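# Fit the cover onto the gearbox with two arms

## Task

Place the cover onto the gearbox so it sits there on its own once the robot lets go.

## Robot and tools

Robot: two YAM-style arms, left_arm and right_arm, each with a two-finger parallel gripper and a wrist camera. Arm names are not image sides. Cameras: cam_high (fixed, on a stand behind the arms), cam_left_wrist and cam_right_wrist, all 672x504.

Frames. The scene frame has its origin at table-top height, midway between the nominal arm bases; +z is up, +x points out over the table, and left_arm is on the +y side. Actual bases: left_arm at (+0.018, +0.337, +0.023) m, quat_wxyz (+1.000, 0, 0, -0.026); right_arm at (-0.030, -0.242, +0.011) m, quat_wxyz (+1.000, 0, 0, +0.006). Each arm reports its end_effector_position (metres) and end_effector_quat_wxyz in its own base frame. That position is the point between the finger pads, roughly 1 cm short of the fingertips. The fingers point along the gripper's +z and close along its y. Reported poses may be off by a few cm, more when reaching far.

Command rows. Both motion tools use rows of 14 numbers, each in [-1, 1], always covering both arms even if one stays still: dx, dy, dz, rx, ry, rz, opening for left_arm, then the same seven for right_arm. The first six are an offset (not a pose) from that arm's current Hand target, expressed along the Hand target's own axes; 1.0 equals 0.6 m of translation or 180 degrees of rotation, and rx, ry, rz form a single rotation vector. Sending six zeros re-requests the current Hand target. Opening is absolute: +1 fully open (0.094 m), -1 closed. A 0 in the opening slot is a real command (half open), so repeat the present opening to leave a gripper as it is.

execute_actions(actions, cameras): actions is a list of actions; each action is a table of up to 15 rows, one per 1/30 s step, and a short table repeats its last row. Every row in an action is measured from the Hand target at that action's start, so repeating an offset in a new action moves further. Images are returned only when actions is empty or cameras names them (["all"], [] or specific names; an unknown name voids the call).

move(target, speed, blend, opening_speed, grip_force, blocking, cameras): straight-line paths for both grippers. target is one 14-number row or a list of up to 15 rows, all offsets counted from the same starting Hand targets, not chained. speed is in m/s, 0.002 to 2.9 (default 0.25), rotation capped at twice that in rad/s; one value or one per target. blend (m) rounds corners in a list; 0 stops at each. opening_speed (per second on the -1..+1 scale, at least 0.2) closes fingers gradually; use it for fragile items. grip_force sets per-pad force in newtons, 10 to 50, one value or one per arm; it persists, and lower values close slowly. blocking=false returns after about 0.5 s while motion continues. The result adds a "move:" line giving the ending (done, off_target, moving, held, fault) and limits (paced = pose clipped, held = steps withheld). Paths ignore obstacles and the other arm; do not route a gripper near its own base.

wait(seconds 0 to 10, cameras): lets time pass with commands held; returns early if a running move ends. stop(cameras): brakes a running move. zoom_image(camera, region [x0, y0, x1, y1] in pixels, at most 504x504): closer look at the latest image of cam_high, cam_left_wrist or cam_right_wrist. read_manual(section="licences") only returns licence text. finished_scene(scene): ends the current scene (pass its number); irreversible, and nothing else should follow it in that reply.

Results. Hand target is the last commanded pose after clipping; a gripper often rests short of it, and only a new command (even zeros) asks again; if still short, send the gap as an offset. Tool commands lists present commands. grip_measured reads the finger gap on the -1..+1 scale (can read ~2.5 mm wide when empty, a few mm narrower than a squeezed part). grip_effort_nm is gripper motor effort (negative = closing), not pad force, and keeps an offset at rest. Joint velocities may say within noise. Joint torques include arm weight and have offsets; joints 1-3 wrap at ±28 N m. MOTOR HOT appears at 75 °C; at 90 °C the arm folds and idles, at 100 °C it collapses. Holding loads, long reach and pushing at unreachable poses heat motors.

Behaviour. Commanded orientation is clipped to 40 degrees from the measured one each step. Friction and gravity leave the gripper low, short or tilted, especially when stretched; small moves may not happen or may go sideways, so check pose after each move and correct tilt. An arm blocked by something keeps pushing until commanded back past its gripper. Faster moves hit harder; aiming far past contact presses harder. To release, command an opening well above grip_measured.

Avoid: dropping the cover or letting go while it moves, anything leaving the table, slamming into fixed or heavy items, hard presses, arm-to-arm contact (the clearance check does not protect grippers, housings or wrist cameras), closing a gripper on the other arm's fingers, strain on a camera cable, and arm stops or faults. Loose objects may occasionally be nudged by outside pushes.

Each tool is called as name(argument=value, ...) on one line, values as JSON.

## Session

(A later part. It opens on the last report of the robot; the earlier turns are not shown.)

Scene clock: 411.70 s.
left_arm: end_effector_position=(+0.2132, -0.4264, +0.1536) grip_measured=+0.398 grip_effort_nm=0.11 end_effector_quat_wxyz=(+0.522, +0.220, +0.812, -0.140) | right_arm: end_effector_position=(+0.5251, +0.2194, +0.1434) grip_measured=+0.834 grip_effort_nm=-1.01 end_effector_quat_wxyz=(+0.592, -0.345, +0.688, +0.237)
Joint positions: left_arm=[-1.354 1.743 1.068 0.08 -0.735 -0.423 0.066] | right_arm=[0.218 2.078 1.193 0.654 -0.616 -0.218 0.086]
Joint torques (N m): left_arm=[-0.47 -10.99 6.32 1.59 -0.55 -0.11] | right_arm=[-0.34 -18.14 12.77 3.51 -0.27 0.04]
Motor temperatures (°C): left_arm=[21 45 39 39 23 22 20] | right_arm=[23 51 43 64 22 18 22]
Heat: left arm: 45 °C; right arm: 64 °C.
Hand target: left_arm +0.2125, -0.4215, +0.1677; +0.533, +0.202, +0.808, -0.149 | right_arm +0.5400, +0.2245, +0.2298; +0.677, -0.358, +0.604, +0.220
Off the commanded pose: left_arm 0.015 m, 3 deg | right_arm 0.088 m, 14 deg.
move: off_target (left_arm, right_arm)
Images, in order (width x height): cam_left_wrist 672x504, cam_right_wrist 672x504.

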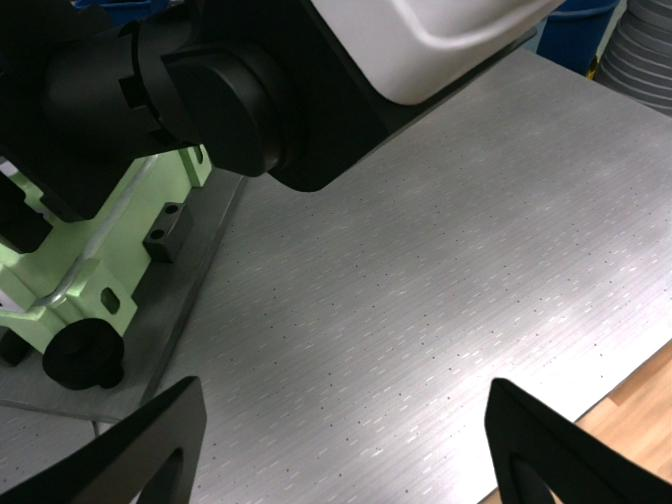

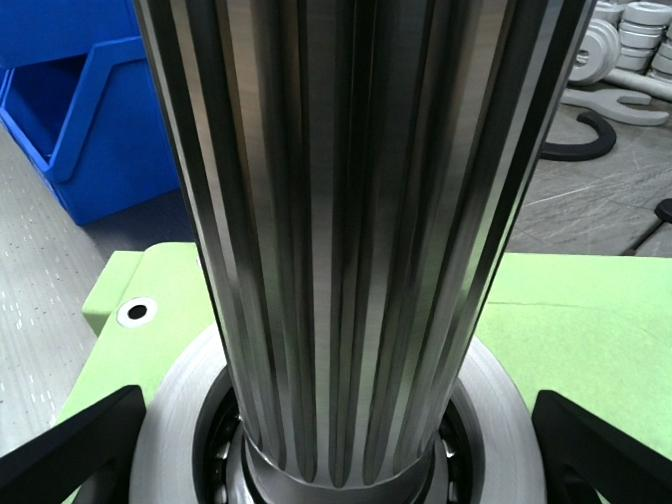

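move(target=[0,0,0,0,0,0,0.4,0.0475,0.012,0.002,-0.006,0.0214,0.0167,0.5], speed=0.05, cameras=["cam_right_wrist","cam_left_wrist"])

zoom_image(camera="cam_left_wrist", region=[0, 120, 230, 350])

Scene clock: 414.27 s.
left_arm: end_effector_position=(+0.2132, -0.4264, +0.1536) grip_measured=+0.398 grip_effort_nm=0.11 end_effector_quat_wxyz=(+0.522, +0.220, +0.812, -0.140) | right_arm: end_effector_position=(+0.5257, +0.2196, +0.1422) grip_measured=+0.834 grip_effort_nm=-1.01 end_effector_quat_wxyz=(+0.585, -0.345, +0.693, +0.240)
Joint positions: left_arm=[-1.354 1.743 1.068 0.08 -0.735 -0.423 0.066] | right_arm=[0.218 2.077 1.204 0.625 -0.618 -0.219 0.086]
Joint torques (N m): left_arm=[-0.53 -11.03 6.32 1.59 -0.55 -0.11] | right_arm=[-0.14 -14.53 12.57 3.21 -0.28 0.08]
Motor temperatures (°C): left_arm=[21 45 39 39 23 22 20] | right_arm=[23 52 43 63 22 18 22]
Heat: left arm: 45 °C; right arm: 63 °C.
Hand target: left_arm +0.2125, -0.4215, +0.1677; +0.533, +0.202, +0.808, -0.149 | right_arm +0.5405, +0.2263, +0.2003; +0.647, -0.355, +0.633, +0.231
Off the commanded pose: left_arm 0.015 m, 3 deg | right_arm 0.060 m, 10 deg.
move: off_target (left_arm, right_arm)
Images, in order (width x height): cam_left_wrist 672x504, cam_right_wrist 672x504.

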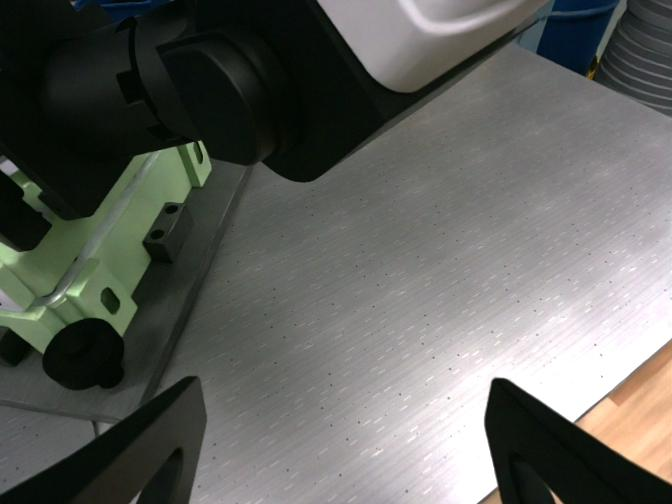

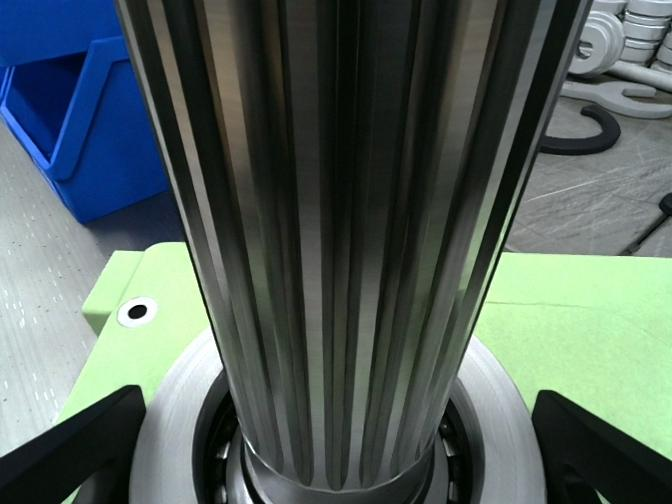

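Scaled by 2.191 from the camera's 672x504 image, which has a finer 960x720 frame.

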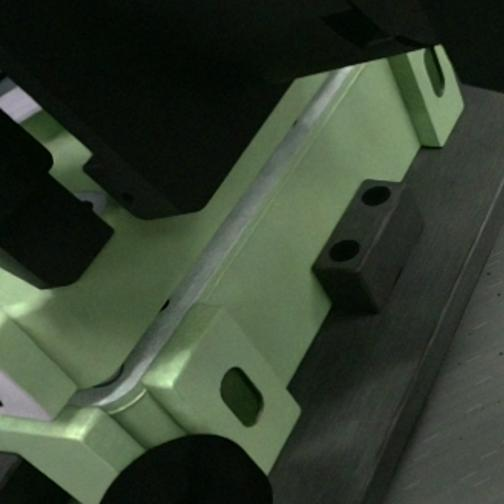

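zoom_image(camera="cam_right_wrist", region=[130, 340, 550, 504])

Scaled by 1.200 from the camera's 672x504 image, which has a finer 960x720 frame.

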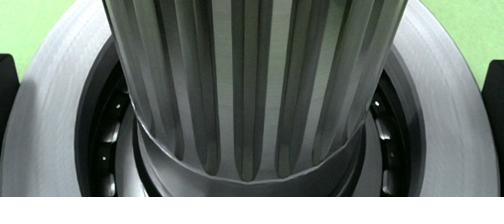

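move(target=[0.021,0.4368,-0.0445,0.0476,-0.0142,0.0287,0.4,0,0,0,0,0,0,0.5], speed=0.2, cameras=["cam_left_wrist"])

Scene clock: 423.63 s.
left_arm: end_effector_position=(+0.3121, -0.1782, +0.1545) grip_measured=+0.398 grip_effort_nm=0.11 end_effector_quat_wxyz=(+0.528, +0.269, +0.783, -0.190) | right_arm: end_effector_position=(+0.5256, +0.2196, +0.1422) grip_measured=+0.834 grip_effort_nm=-1.01 end_effector_quat_wxyz=(+0.585, -0.345, +0.694, +0.240)
Joint positions: left_arm=[-0.392 1.11 0.451 0.266 0.263 0.094 0.066] | right_arm=[0.218 2.077 1.204 0.625 -0.618 -0.219 0.086]
Joint torques (N m): left_arm=[0.73 -3.07 7.24 2.04 0.15 0.22] | right_arm=[-0.14 -14.53 12.57 3.21 -0.27 0.08]
Motor temperatures (°C): left_arm=[21 45 39 39 23 22 20] | right_arm=[23 52 43 58 22 18 22]
Heat: left arm: 45 °C; right arm: 58 °C.
Hand target: left_arm +0.3140, -0.1783, +0.1600; +0.541, +0.274, +0.772, -0.189 | right_arm +0.5405, +0.2263, +0.2002; +0.647, -0.355, +0.633, +0.231
Off the commanded pose: left_arm 0.006 m, 2 deg | right_arm 0.060 m, 10 deg.
move: off_target (right_arm)
Images, in order (width x height): cam_left_wrist 672x504.

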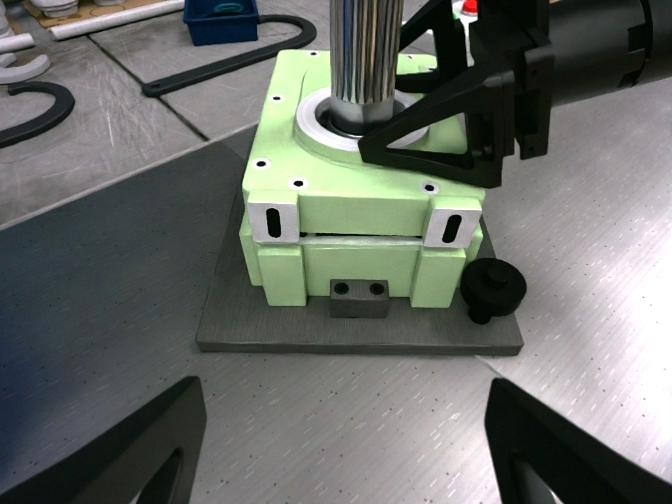

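Excellent view. Zoom in.

zoom_image(camera="cam_left_wrist", region=[220, 150, 520, 330])

zoom_image(camera="cam_left_wrist", region=[240, 0, 500, 200])

Scaled by 1.680 from the camera's 672x504 image, which has a finer 960x720 frame.

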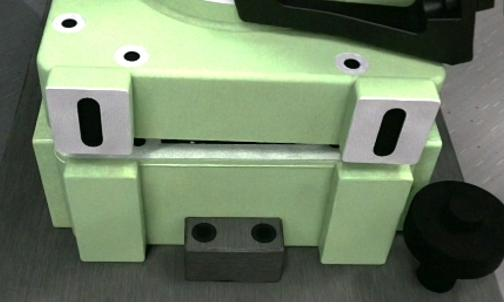

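Scaled by 1.938 from the camera's 672x504 image, which has a finer 960x720 frame.

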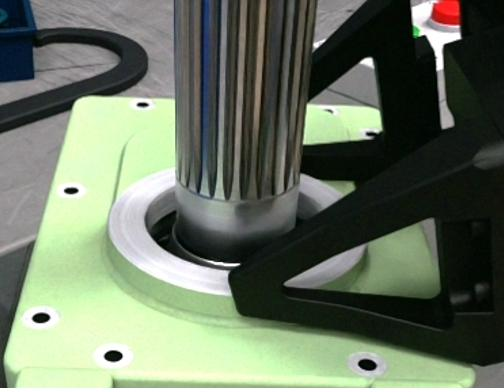

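zoom_image(camera="cam_left_wrist", region=[285, 60, 445, 180])

zoom_image(camera="cam_left_wrist", region=[230, 180, 380, 300])

zoom_image(camera="cam_left_wrist", region=[360, 180, 510, 300])

Scaled by 3.150 from the camera's 672x504 image, which has a finer 960x720 frame.

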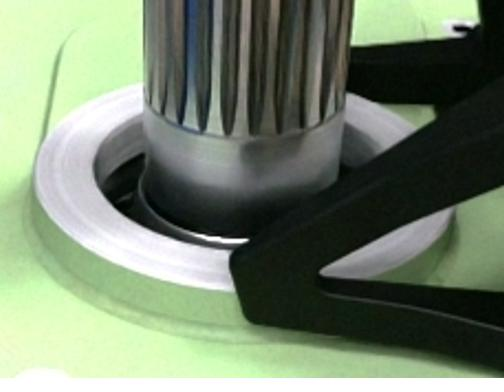

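Scaled by 3.360 from the camera's 672x504 image, which has a finer 960x720 frame.

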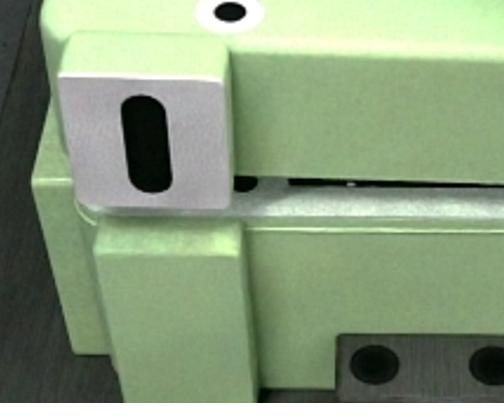

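Scaled by 3.360 from the camera's 672x504 image, which has a finer 960x720 frame.

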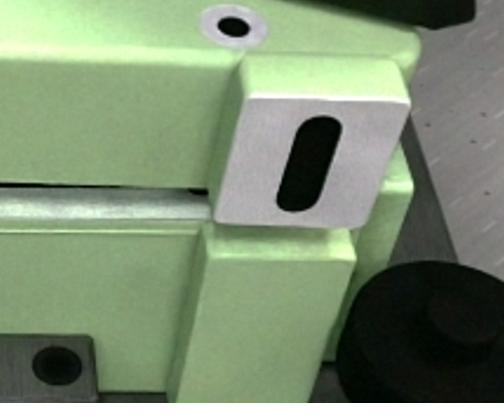

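move(target=[0,0,0,0,0,0,0.4,0.0492,0.0084,0.0028,-0.0028,0.0164,0.0111,0.5], speed=0.04, cameras=["cam_left_wrist","cam_right_wrist"])

zoom_image(camera="cam_left_wrist", region=[220, 150, 520, 330])

Scene clock: 430.17 s.
left_arm: end_effector_position=(+0.3120, -0.1783, +0.1545) grip_measured=+0.398 grip_effort_nm=0.11 end_effector_quat_wxyz=(+0.528, +0.269, +0.783, -0.190) | right_arm: end_effector_position=(+0.5256, +0.2195, +0.1412) grip_measured=+0.834 grip_effort_nm=-1.01 end_effector_quat_wxyz=(+0.584, -0.345, +0.694, +0.240)
Joint positions: left_arm=[-0.392 1.11 0.451 0.266 0.264 0.094 0.066] | right_arm=[0.217 2.079 1.204 0.624 -0.619 -0.219 0.086]
Joint torques (N m): left_arm=[0.7 -3.04 7.19 2.04 0.13 0.22] | right_arm=[-0.03 -10.29 12.23 3.04 -0.21 0.07]
Motor temperatures (°C): left_arm=[21 42 39 40 23 22 20] | right_arm=[23 52 43 57 22 18 22]
Heat: left arm: 42 °C; right arm: 57 °C.
Hand target: left_arm +0.3140, -0.1783, +0.1600; +0.541, +0.274, +0.772, -0.189 | right_arm +0.5405, +0.2263, +0.1705; +0.625, -0.353, +0.655, +0.236
Off the commanded pose: left_arm 0.006 m, 2 deg | right_arm 0.033 m, 7 deg.
move: off_target (right_arm)
Images, in order (width x height): cam_left_wrist 672x504, cam_right_wrist 672x504.

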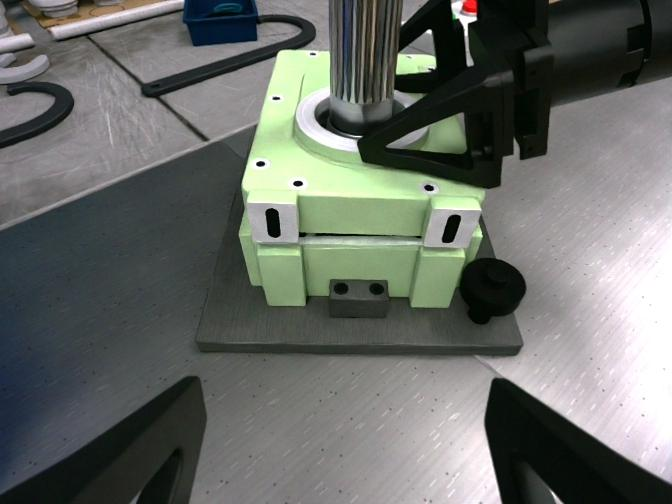

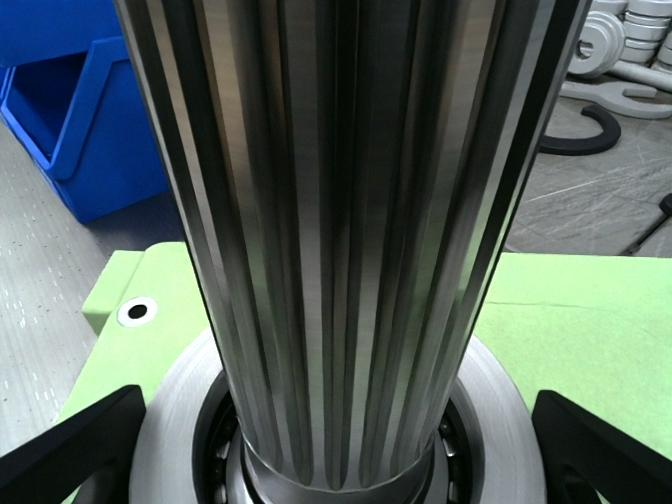

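Scaled by 1.680 from the camera's 672x504 image, which has a finer 960x720 frame.

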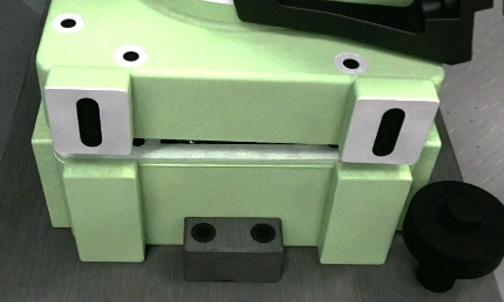

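zoom_image(camera="cam_left_wrist", region=[235, 205, 365, 275])

zoom_image(camera="cam_left_wrist", region=[355, 205, 485, 275])

Scaled by 3.877 from the camera's 672x504 image, which has a finer 960x720 frame.

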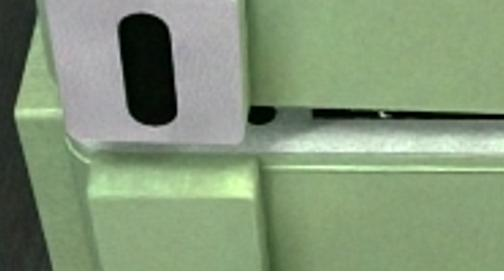

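Scaled by 3.877 from the camera's 672x504 image, which has a finer 960x720 frame.

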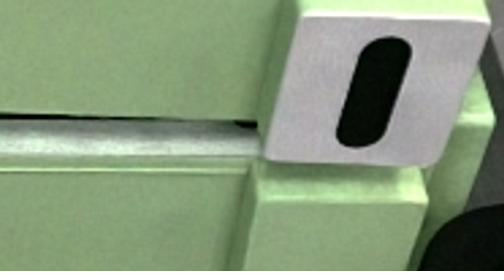

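move(target=[0,0,0,0,0,0,0.4,0,0,0,-0.0047,0.0330,0.0056,0.5], speed=0.05, cameras=["cam_left_wrist"])

zoom_image(camera="cam_left_wrist", region=[220, 150, 520, 330])

Scene clock: 433.47 s.
left_arm: end_effector_position=(+0.3120, -0.1783, +0.1545) grip_measured=+0.398 grip_effort_nm=0.11 end_effector_quat_wxyz=(+0.528, +0.269, +0.783, -0.190) | right_arm: end_effector_position=(+0.5292, +0.2192, +0.1399) grip_measured=+0.834 grip_effort_nm=-1.01 end_effector_quat_wxyz=(+0.556, -0.354, +0.715, +0.234)
Joint positions: left_arm=[-0.392 1.11 0.451 0.266 0.264 0.094 0.066] | right_arm=[0.217 2.068 1.27 0.46 -0.613 -0.263 0.086]
Joint torques (N m): left_arm=[0.72 -3.06 7.2 2.06 0.13 0.22] | right_arm=[0.28 -12.88 12.56 2.33 -0.15 -0.04]
Motor temperatures (°C): left_arm=[21 41 39 41 23 22 20] | right_arm=[23 51 43 56 22 18 22]
Heat: left arm: 41 °C; right arm: 56 °C.
Hand target: left_arm +0.3140, -0.1783, +0.1600; +0.541, +0.274, +0.772, -0.189 | right_arm +0.5406, +0.2262, +0.1704; +0.586, -0.364, +0.688, +0.227
Off the commanded pose: left_arm 0.006 m, 2 deg | right_arm 0.033 m, 5 deg.
move: off_target (right_arm)
Images, in order (width x height): cam_left_wrist 672x504.

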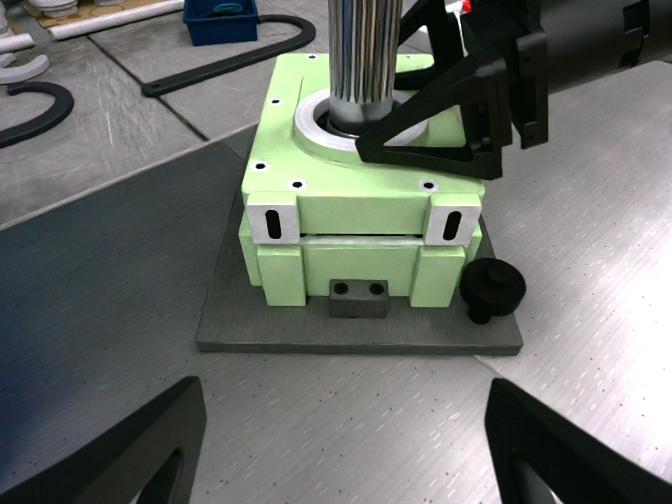

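Scaled by 1.680 from the camera's 672x504 image, which has a finer 960x720 frame.

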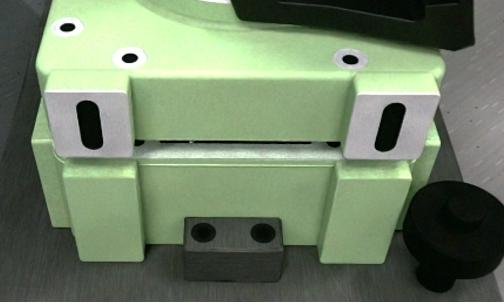

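wait(seconds=0, cameras=["cam_left_wrist","cam_right_wrist"])

zoom_image(camera="cam_left_wrist", region=[285, 60, 445, 180])

zoom_image(camera="cam_left_wrist", region=[235, 205, 365, 275])

zoom_image(camera="cam_left_wrist", region=[355, 205, 485, 275])

Scene clock: 434.27 s.
left_arm: end_effector_position=(+0.3120, -0.1783, +0.1545) grip_measured=+0.398 grip_effort_nm=0.11 end_effector_quat_wxyz=(+0.528, +0.269, +0.783, -0.190) | right_arm: end_effector_position=(+0.5292, +0.2192, +0.1399) grip_measured=+0.834 grip_effort_nm=-1.01 end_effector_quat_wxyz=(+0.556, -0.354, +0.715, +0.234)
Joint positions: left_arm=[-0.392 1.11 0.451 0.266 0.264 0.094 0.066] | right_arm=[0.217 2.068 1.27 0.46 -0.613 -0.263 0.086]
Joint torques (N m): left_arm=[0.69 -3.06 7.2 2.05 0.12 0.23] | right_arm=[0.27 -12.88 12.59 2.33 -0.16 -0.05]
Motor temperatures (°C): left_arm=[21 41 39 41 23 22 20] | right_arm=[23 51 43 56 22 18 22]
Heat: left arm: 41 °C; right arm: 56 °C.
Hand target: left_arm +0.3140, -0.1783, +0.1600; +0.541, +0.274, +0.772, -0.189 | right_arm +0.5406, +0.2262, +0.1704; +0.586, -0.364, +0.688, +0.227
Tool commands: left_gripper/opening=+0.4 right_gripper/opening=+0.5
Off the commanded pose: left_arm 0.006 m, 2 deg | right_arm 0.033 m, 5 deg.
Images, in order (width x height): cam_left_wrist 672x504, cam_right_wrist 672x504.

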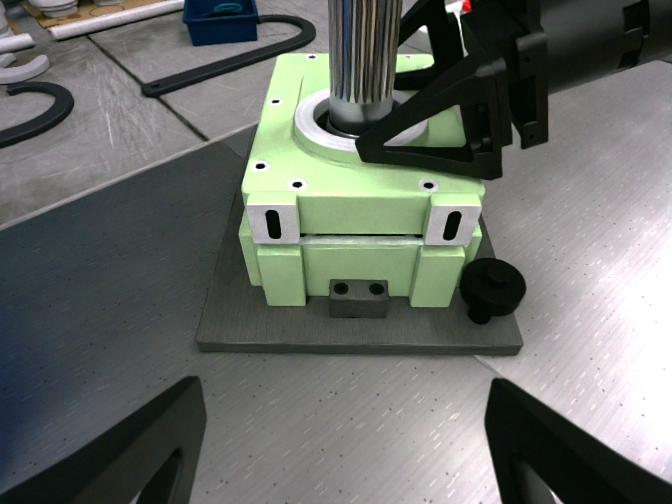

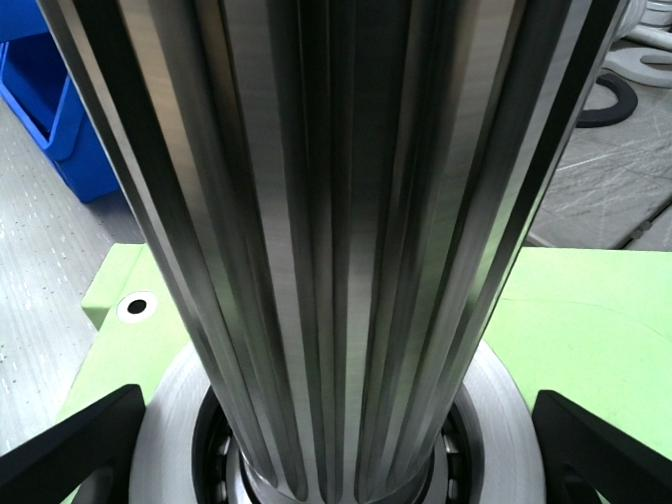

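Scaled by 3.150 from the camera's 672x504 image, which has a finer 960x720 frame.

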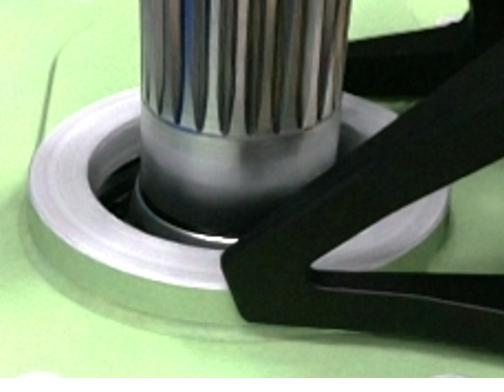

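Scaled by 3.877 from the camera's 672x504 image, which has a finer 960x720 frame.

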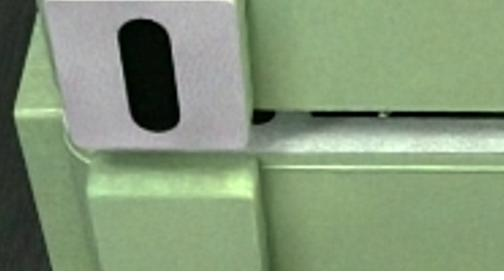

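Scaled by 3.877 from the camera's 672x504 image, which has a finer 960x720 frame.

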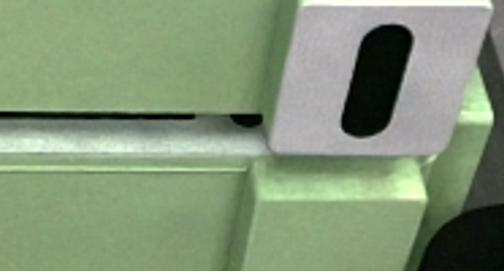

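zoom_image(camera="cam_right_wrist", region=[170, 364, 350, 504])

zoom_image(camera="cam_right_wrist", region=[350, 364, 530, 504])

Scaled by 2.800 from the camera's 672x504 image, which has a finer 960x720 frame.

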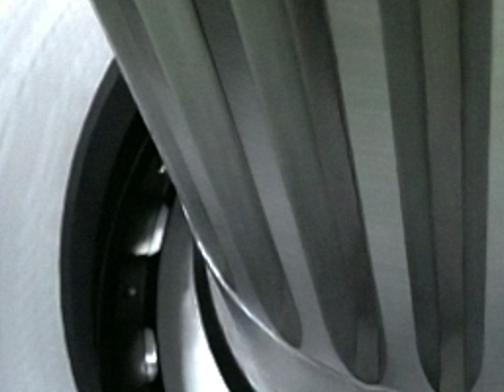

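Scaled by 2.800 from the camera's 672x504 image, which has a finer 960x720 frame.

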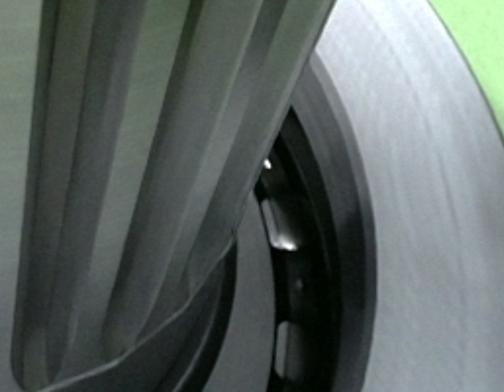

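zoom_image(camera="cam_left_wrist", region=[180, 30, 320, 200])

zoom_image(camera="cam_left_wrist", region=[180, 190, 320, 360])

Scaled by 2.965 from the camera's 672x504 image, which has a finer 960x720 frame.

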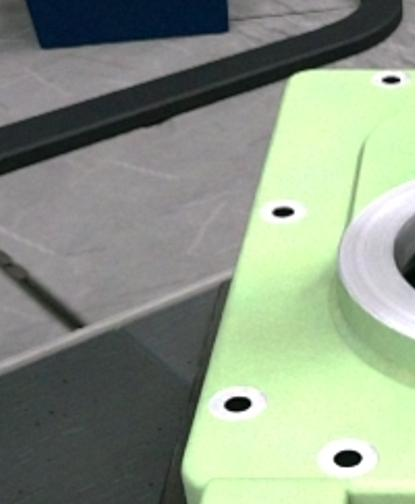

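Scaled by 2.965 from the camera's 672x504 image, which has a finer 960x720 frame.

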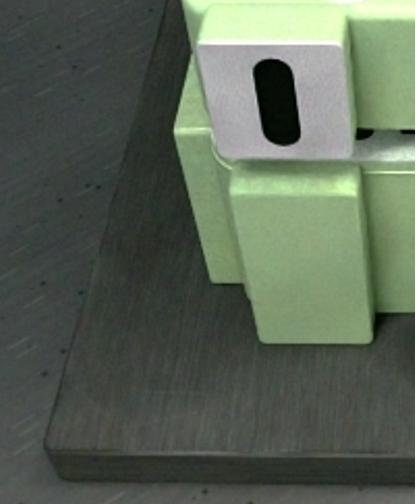

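move(target=[0,0,0,0,-0.1222,0,0.4,0,0,0,0,0,0,0.5], speed=0.3, cameras=["cam_left_wrist"])

zoom_image(camera="cam_left_wrist", region=[270, 0, 500, 300])

Scene clock: 442.93 s.
left_arm: end_effector_position=(+0.3157, -0.1798, +0.1591) grip_measured=+0.398 grip_effort_nm=0.11 end_effector_quat_wxyz=(+0.675, +0.234, +0.659, -0.236) | right_arm: end_effector_position=(+0.5292, +0.2192, +0.1399) grip_measured=+0.834 grip_effort_nm=-1.01 end_effector_quat_wxyz=(+0.556, -0.354, +0.715, +0.234)
Joint positions: left_arm=[-0.374 1.503 0.176 1.349 0.304 -0.002 0.066] | right_arm=[0.217 2.068 1.27 0.46 -0.613 -0.263 0.086]
Joint torques (N m): left_arm=[0.57 -3.19 3.93 2 0.05 0.01] | right_arm=[0.28 -12.86 12.57 2.32 -0.16 -0.04]
Heat: left arm: 42 °C; right arm: 54 °C.
Hand target: left_arm +0.3140, -0.1783, +0.1599; +0.678, +0.233, +0.655, -0.238 | right_arm +0.5406, +0.2262, +0.1704; +0.586, -0.364, +0.688, +0.227
Off the commanded pose: left_arm 0.002 m, 1 deg | right_arm 0.033 m, 5 deg.
move: off_target (right_arm)
Images, in order (width x height): cam_left_wrist 672x504.

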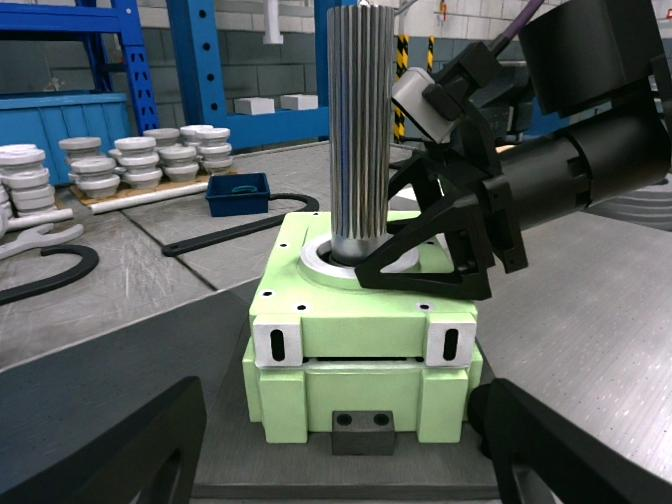

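Scaled by 1.680 from the camera's 672x504 image, which has a finer 960x720 frame.

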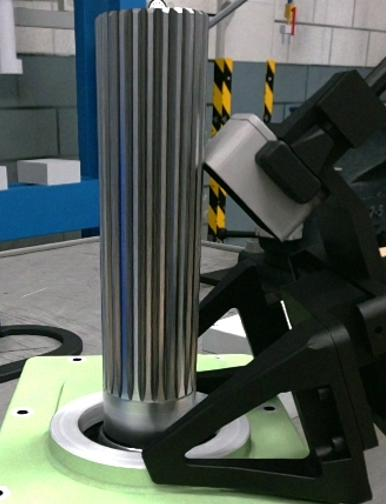

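execute_actions(actions=[], cameras=["all"])

Scene clock: 446.03 s.
left_arm: end_effector_position=(+0.3157, -0.1798, +0.1592) grip_measured=+0.398 grip_effort_nm=0.11 end_effector_quat_wxyz=(+0.675, +0.234, +0.659, -0.236) | right_arm: end_effector_position=(+0.5292, +0.2192, +0.1399) grip_measured=+0.834 grip_effort_nm=-1.01 end_effector_quat_wxyz=(+0.556, -0.354, +0.715, +0.234)
Joint positions: left_arm=[-0.374 1.503 0.176 1.349 0.304 -0.002 0.066] | right_arm=[0.217 2.068 1.27 0.46 -0.613 -0.263 0.086]
Joint velocities: within noise
Joint torques (N m): left_arm=[0.62 -3.23 3.96 2 0.03 0] | right_arm=[0.27 -12.85 12.59 2.33 -0.15 -0.04]
Motor temperatures (°C): left_arm=[21 38 39 42 23 21 20] | right_arm=[23 50 46 54 22 18 22]
Heat: left arm: 42 °C; right arm: 54 °C.
Hand target: left_arm +0.3140, -0.1783, +0.1599; +0.678, +0.233, +0.655, -0.238 | right_arm +0.5406, +0.2262, +0.1704; +0.586, -0.364, +0.688, +0.227
Tool commands: left_gripper/opening=+0.4 right_gripper/opening=+0.5
Off the commanded pose: left_arm 0.002 m, 1 deg | right_arm 0.033 m, 5 deg.

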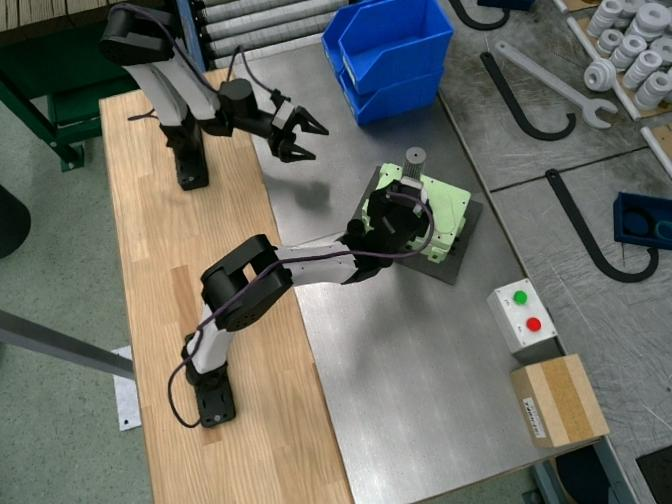

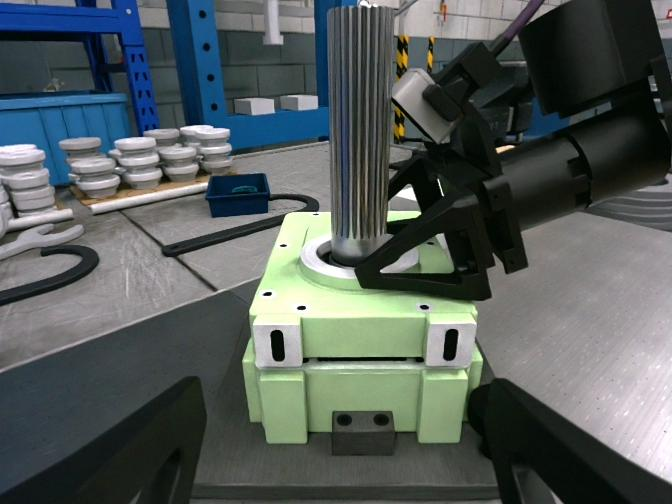

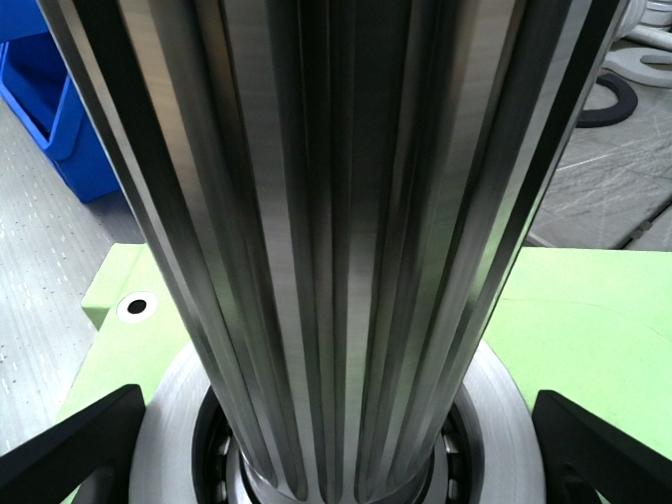

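zoom_image(camera="cam_left_wrist", region=[220, 180, 510, 470])

zoom_image(camera="cam_right_wrist", region=[60, 224, 640, 504])

Scaled by 1.738 from the camera's 672x504 image, which has a finer 960x720 frame.

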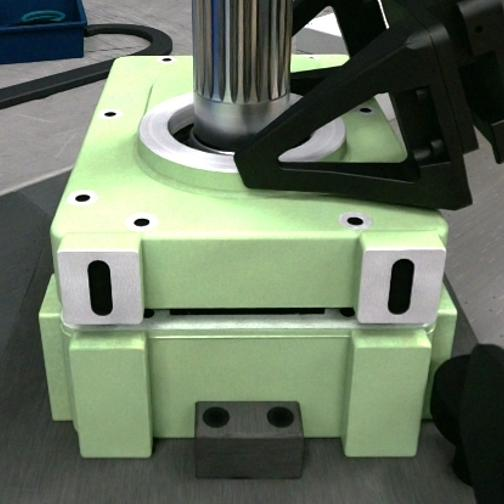

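Region (60, 224, 640, 504) is 580x280 pixels. A region can be at most 504 by 504 pixels.

zoom_image(camera="cam_left_wrist", region=[240, 300, 380, 400])

zoom_image(camera="cam_left_wrist", region=[370, 300, 510, 400])

zoom_image(camera="cam_right_wrist", region=[100, 254, 600, 504])

Scaled by 3.600 from the camera's 672x504 image, which has a finer 960x720 frame.

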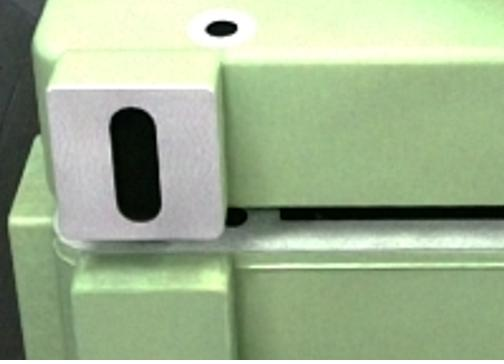

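Scaled by 3.600 from the camera's 672x504 image, which has a finer 960x720 frame.

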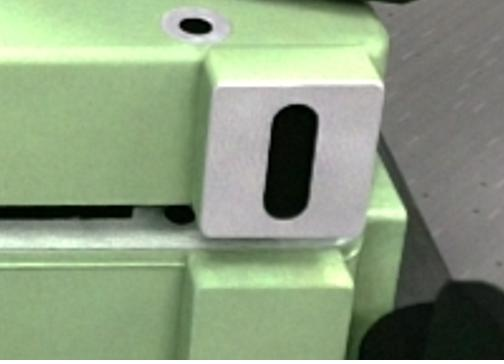

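Scaled by 1.008 from the camera's 672x504 image, which has a finer 960x720 frame.

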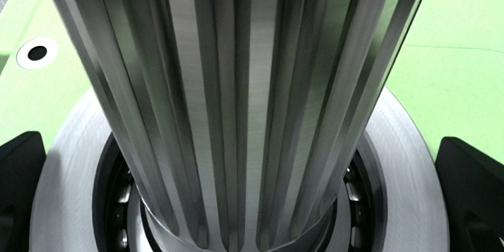

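move(target=[0,0,0,0,0,0,0.4,0.0242,0.0033,0.0057,0.0031,-0.022,0,0.5], speed=0.04, cameras=["cam_left_wrist","cam_right_wrist"])

Scene clock: 455.03 s.
left_arm: end_effector_position=(+0.3156, -0.1798, +0.1593) grip_measured=+0.398 grip_effort_nm=0.11 end_effector_quat_wxyz=(+0.675, +0.234, +0.659, -0.236) | right_arm: end_effector_position=(+0.5280, +0.2203, +0.1408) grip_measured=+0.834 grip_effort_nm=-1.01 end_effector_quat_wxyz=(+0.570, -0.350, +0.703, +0.240)
Joint positions: left_arm=[-0.374 1.503 0.176 1.35 0.304 -0.002 0.066] | right_arm=[0.217 2.077 1.241 0.545 -0.622 -0.236 0.086]
Joint torques (N m): left_arm=[0.62 -3.18 3.96 2.02 0.04 0] | right_arm=[0.14 -8.5 9.47 3.49 -0.15 0.13]
Heat: left arm: 41 °C; right arm: 54 °C.
Hand target: left_arm +0.3140, -0.1783, +0.1599; +0.678, +0.233, +0.655, -0.238 | right_arm +0.5405, +0.2266, +0.1554; +0.611, -0.353, +0.668, +0.237
Off the commanded pose: left_arm 0.002 m, 1 deg | right_arm 0.020 m, 6 deg.
move: off_target (right_arm)
Images, in order (width x height): cam_left_wrist 672x504, cam_right_wrist 672x504.

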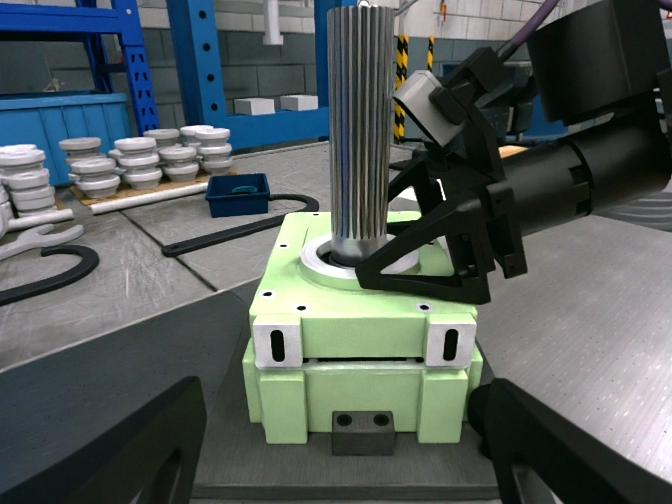

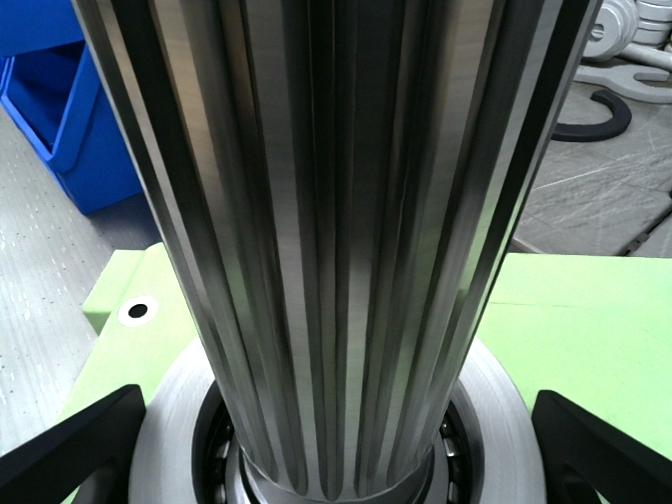

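zoom_image(camera="cam_left_wrist", region=[240, 300, 380, 400])

zoom_image(camera="cam_left_wrist", region=[360, 300, 500, 400])

zoom_image(camera="cam_left_wrist", region=[280, 200, 500, 320])

Scaled by 3.600 from the camera's 672x504 image, which has a finer 960x720 frame.

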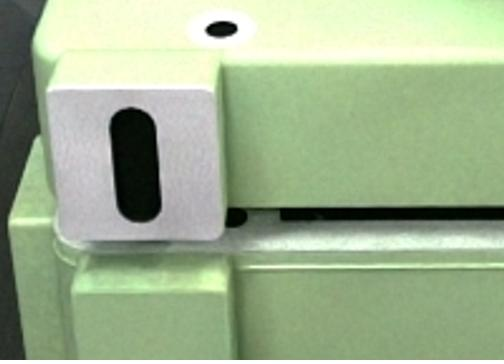

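Scaled by 3.600 from the camera's 672x504 image, which has a finer 960x720 frame.

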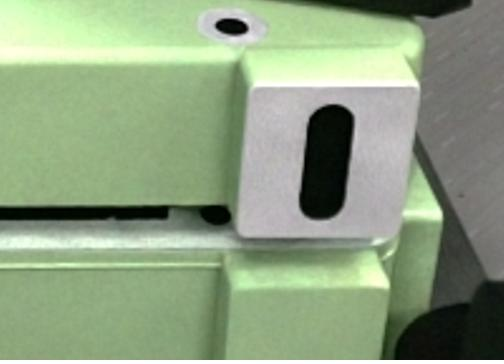

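Scaled by 2.291 from the camera's 672x504 image, which has a finer 960x720 frame.

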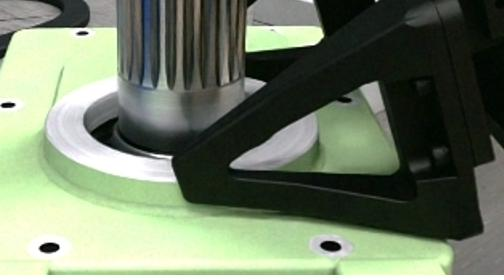

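zoom_image(camera="cam_right_wrist", region=[50, 0, 350, 504])

zoom_image(camera="cam_right_wrist", region=[350, 0, 650, 504])

Scaled by 1.000.

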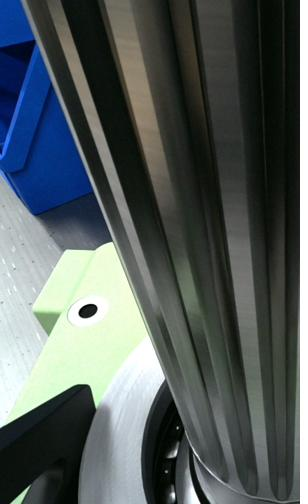

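Scaled by 1.000.

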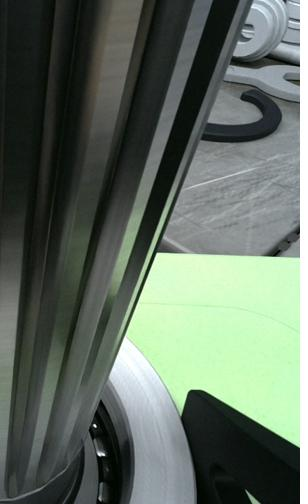

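move(target=[[0,0,0,0,0,0,0.4,-0.0164,-0.0019,-0.0024,-0.0008,0.0066,0,0.5],[0,0,0,0,0,0,0.4,-0.0187,0.0180,-0.0024,-0.0008,0.0066,0.003,0.5],[0,0,0,0,0,0,0.4,-0.0200,-0.0022,0.0226,-0.0008,0.0066,0,0.5],[0,0,0,0,0,0,0.4,-0.0141,-0.0218,-0.0024,-0.0008,0.0066,-0.003,0.5],[0,0,0,0,0,0,0.4,-0.0128,-0.0016,-0.0274,-0.0008,0.0066,0,0.5],[0,0,0,0,0,0,0.4,0.0197,0.0023,0.0028,-0.0008,0.0066,0,0.5]], speed=0.06, blend=[0.004,0.004,0.004,0.004,0.004,0], cameras=["cam_left_wrist","cam_right_wrist"])

Scene clock: 461.60 s.
left_arm: end_effector_position=(+0.3156, -0.1798, +0.1593) grip_measured=+0.398 grip_effort_nm=0.11 end_effector_quat_wxyz=(+0.675, +0.234, +0.659, -0.236) | right_arm: end_effector_position=(+0.5281, +0.2199, +0.1397) grip_measured=+0.834 grip_effort_nm=-1.01 end_effector_quat_wxyz=(+0.572, -0.351, +0.702, +0.240)
Joint positions: left_arm=[-0.374 1.503 0.176 1.35 0.304 -0.002 0.066] | right_arm=[0.216 2.081 1.239 0.553 -0.625 -0.24 0.086]
Joint torques (N m): left_arm=[0.61 -3.18 3.99 2 0.03 0] | right_arm=[0.36 -6.91 9.51 3.37 -0.08 0.03]
Motor temperatures (°C): left_arm=[21 36 38 41 23 21 20] | right_arm=[23 48 47 57 22 18 22]
Heat: left arm: 41 °C; right arm: 57 °C.
Hand target: left_arm +0.3140, -0.1783, +0.1599; +0.678, +0.233, +0.655, -0.238 | right_arm +0.5404, +0.2267, +0.1432; +0.603, -0.356, +0.674, +0.234
Off the commanded pose: left_arm 0.002 m, 1 deg | right_arm 0.015 m, 5 deg.
move: off_target (right_arm)
Images, in order (width x height): cam_left_wrist 672x504, cam_right_wrist 672x504.

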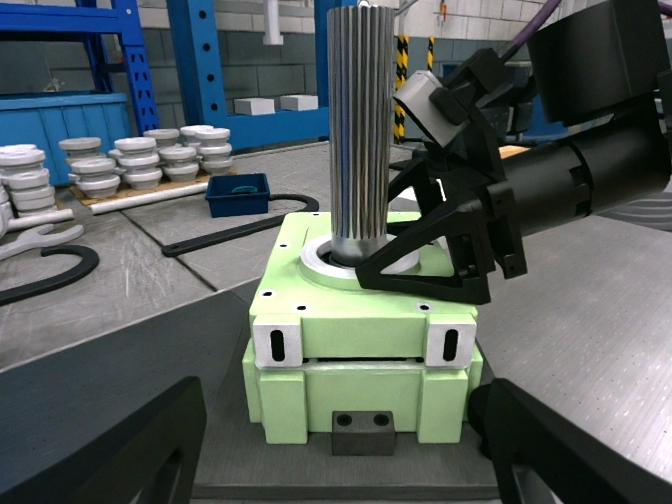

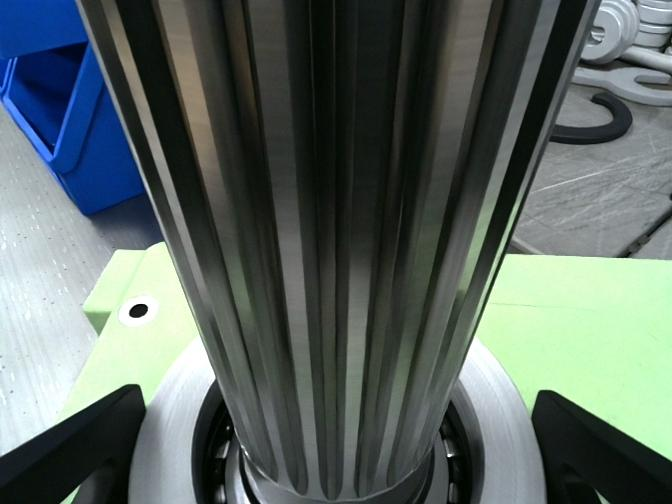

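move(target=[-0.015,0.1657,0.051,0.1388,0.0444,-0.0046,0.4,0,0,0,0,0,0,0.5], speed=0.15, cameras=["cam_left_wrist","cam_high"])

Scene clock: 468.67 s.
left_arm: end_effector_position=(+0.3946, -0.1209, +0.1582) grip_measured=+0.398 grip_effort_nm=0.11 end_effector_quat_wxyz=(+0.550, +0.369, +0.651, -0.372) | right_arm: end_effector_position=(+0.5281, +0.2199, +0.1397) grip_measured=+0.834 grip_effort_nm=-1.01 end_effector_quat_wxyz=(+0.572, -0.351, +0.702, +0.240)
Joint positions: left_arm=[0.106 1.739 0.755 0.649 1.199 0.233 0.066] | right_arm=[0.216 2.081 1.239 0.553 -0.625 -0.24 0.086]
Joint torques (N m): left_arm=[0.39 -7.16 9.28 1.41 0.31 0.28] | right_arm=[0.36 -6.91 9.51 3.36 -0.08 0.04]
Motor temperatures (°C): left_arm=[21 35 38 41 23 21 20] | right_arm=[23 46 45 57 22 18 22]
Heat: left arm: 41 °C; right arm: 57 °C.
Hand target: left_arm +0.4000, -0.1201, +0.1703; +0.563, +0.385, +0.635, -0.362 | right_arm +0.5404, +0.2267, +0.1432; +0.603, -0.356, +0.674, +0.234
Off the commanded pose: left_arm 0.013 m, 3 deg | right_arm 0.015 m, 5 deg.
move: off_target (left_arm, right_arm)
Images, in order (width x height): cam_high 672x504, cam_left_wrist 672x504.

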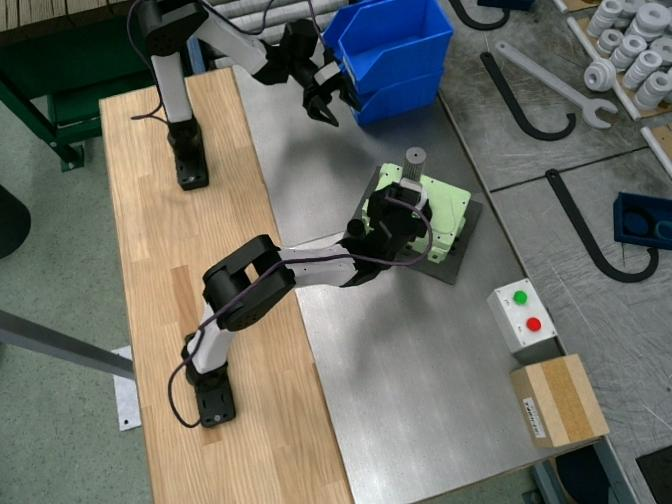

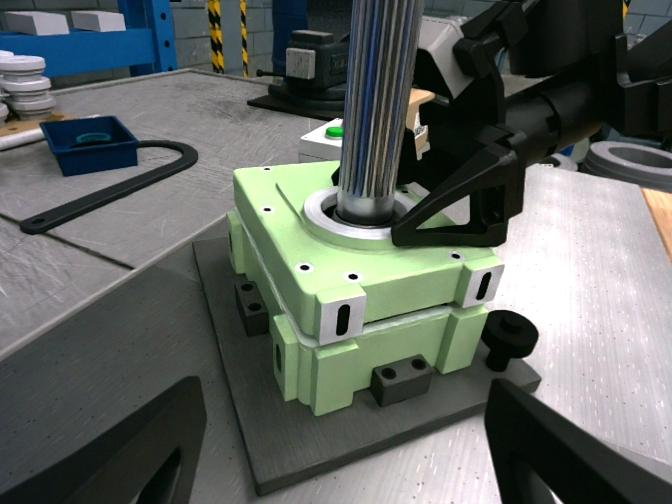

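Great view. Zoom in.

zoom_image(camera="cam_left_wrist", region=[210, 160, 390, 420])

zoom_image(camera="cam_left_wrist", region=[260, 240, 520, 420])

Scaled by 1.938 from the camera's 672x504 image, which has a finer 960x720 frame.

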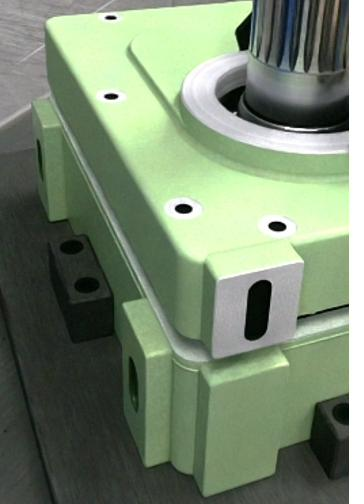

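Scaled by 1.938 from the camera's 672x504 image, which has a finer 960x720 frame.

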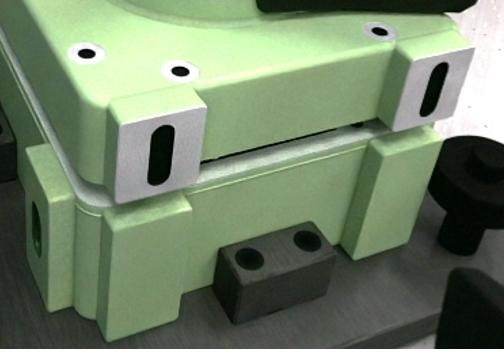

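zoom_image(camera="cam_left_wrist", region=[220, 200, 340, 360])

zoom_image(camera="cam_left_wrist", region=[290, 280, 490, 380])

Scaled by 3.150 from the camera's 672x504 image, which has a finer 960x720 frame.

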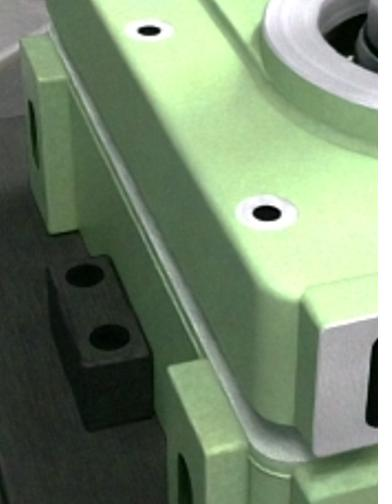

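Scaled by 2.520 from the camera's 672x504 image, which has a finer 960x720 frame.

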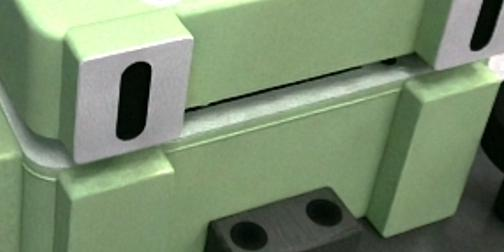

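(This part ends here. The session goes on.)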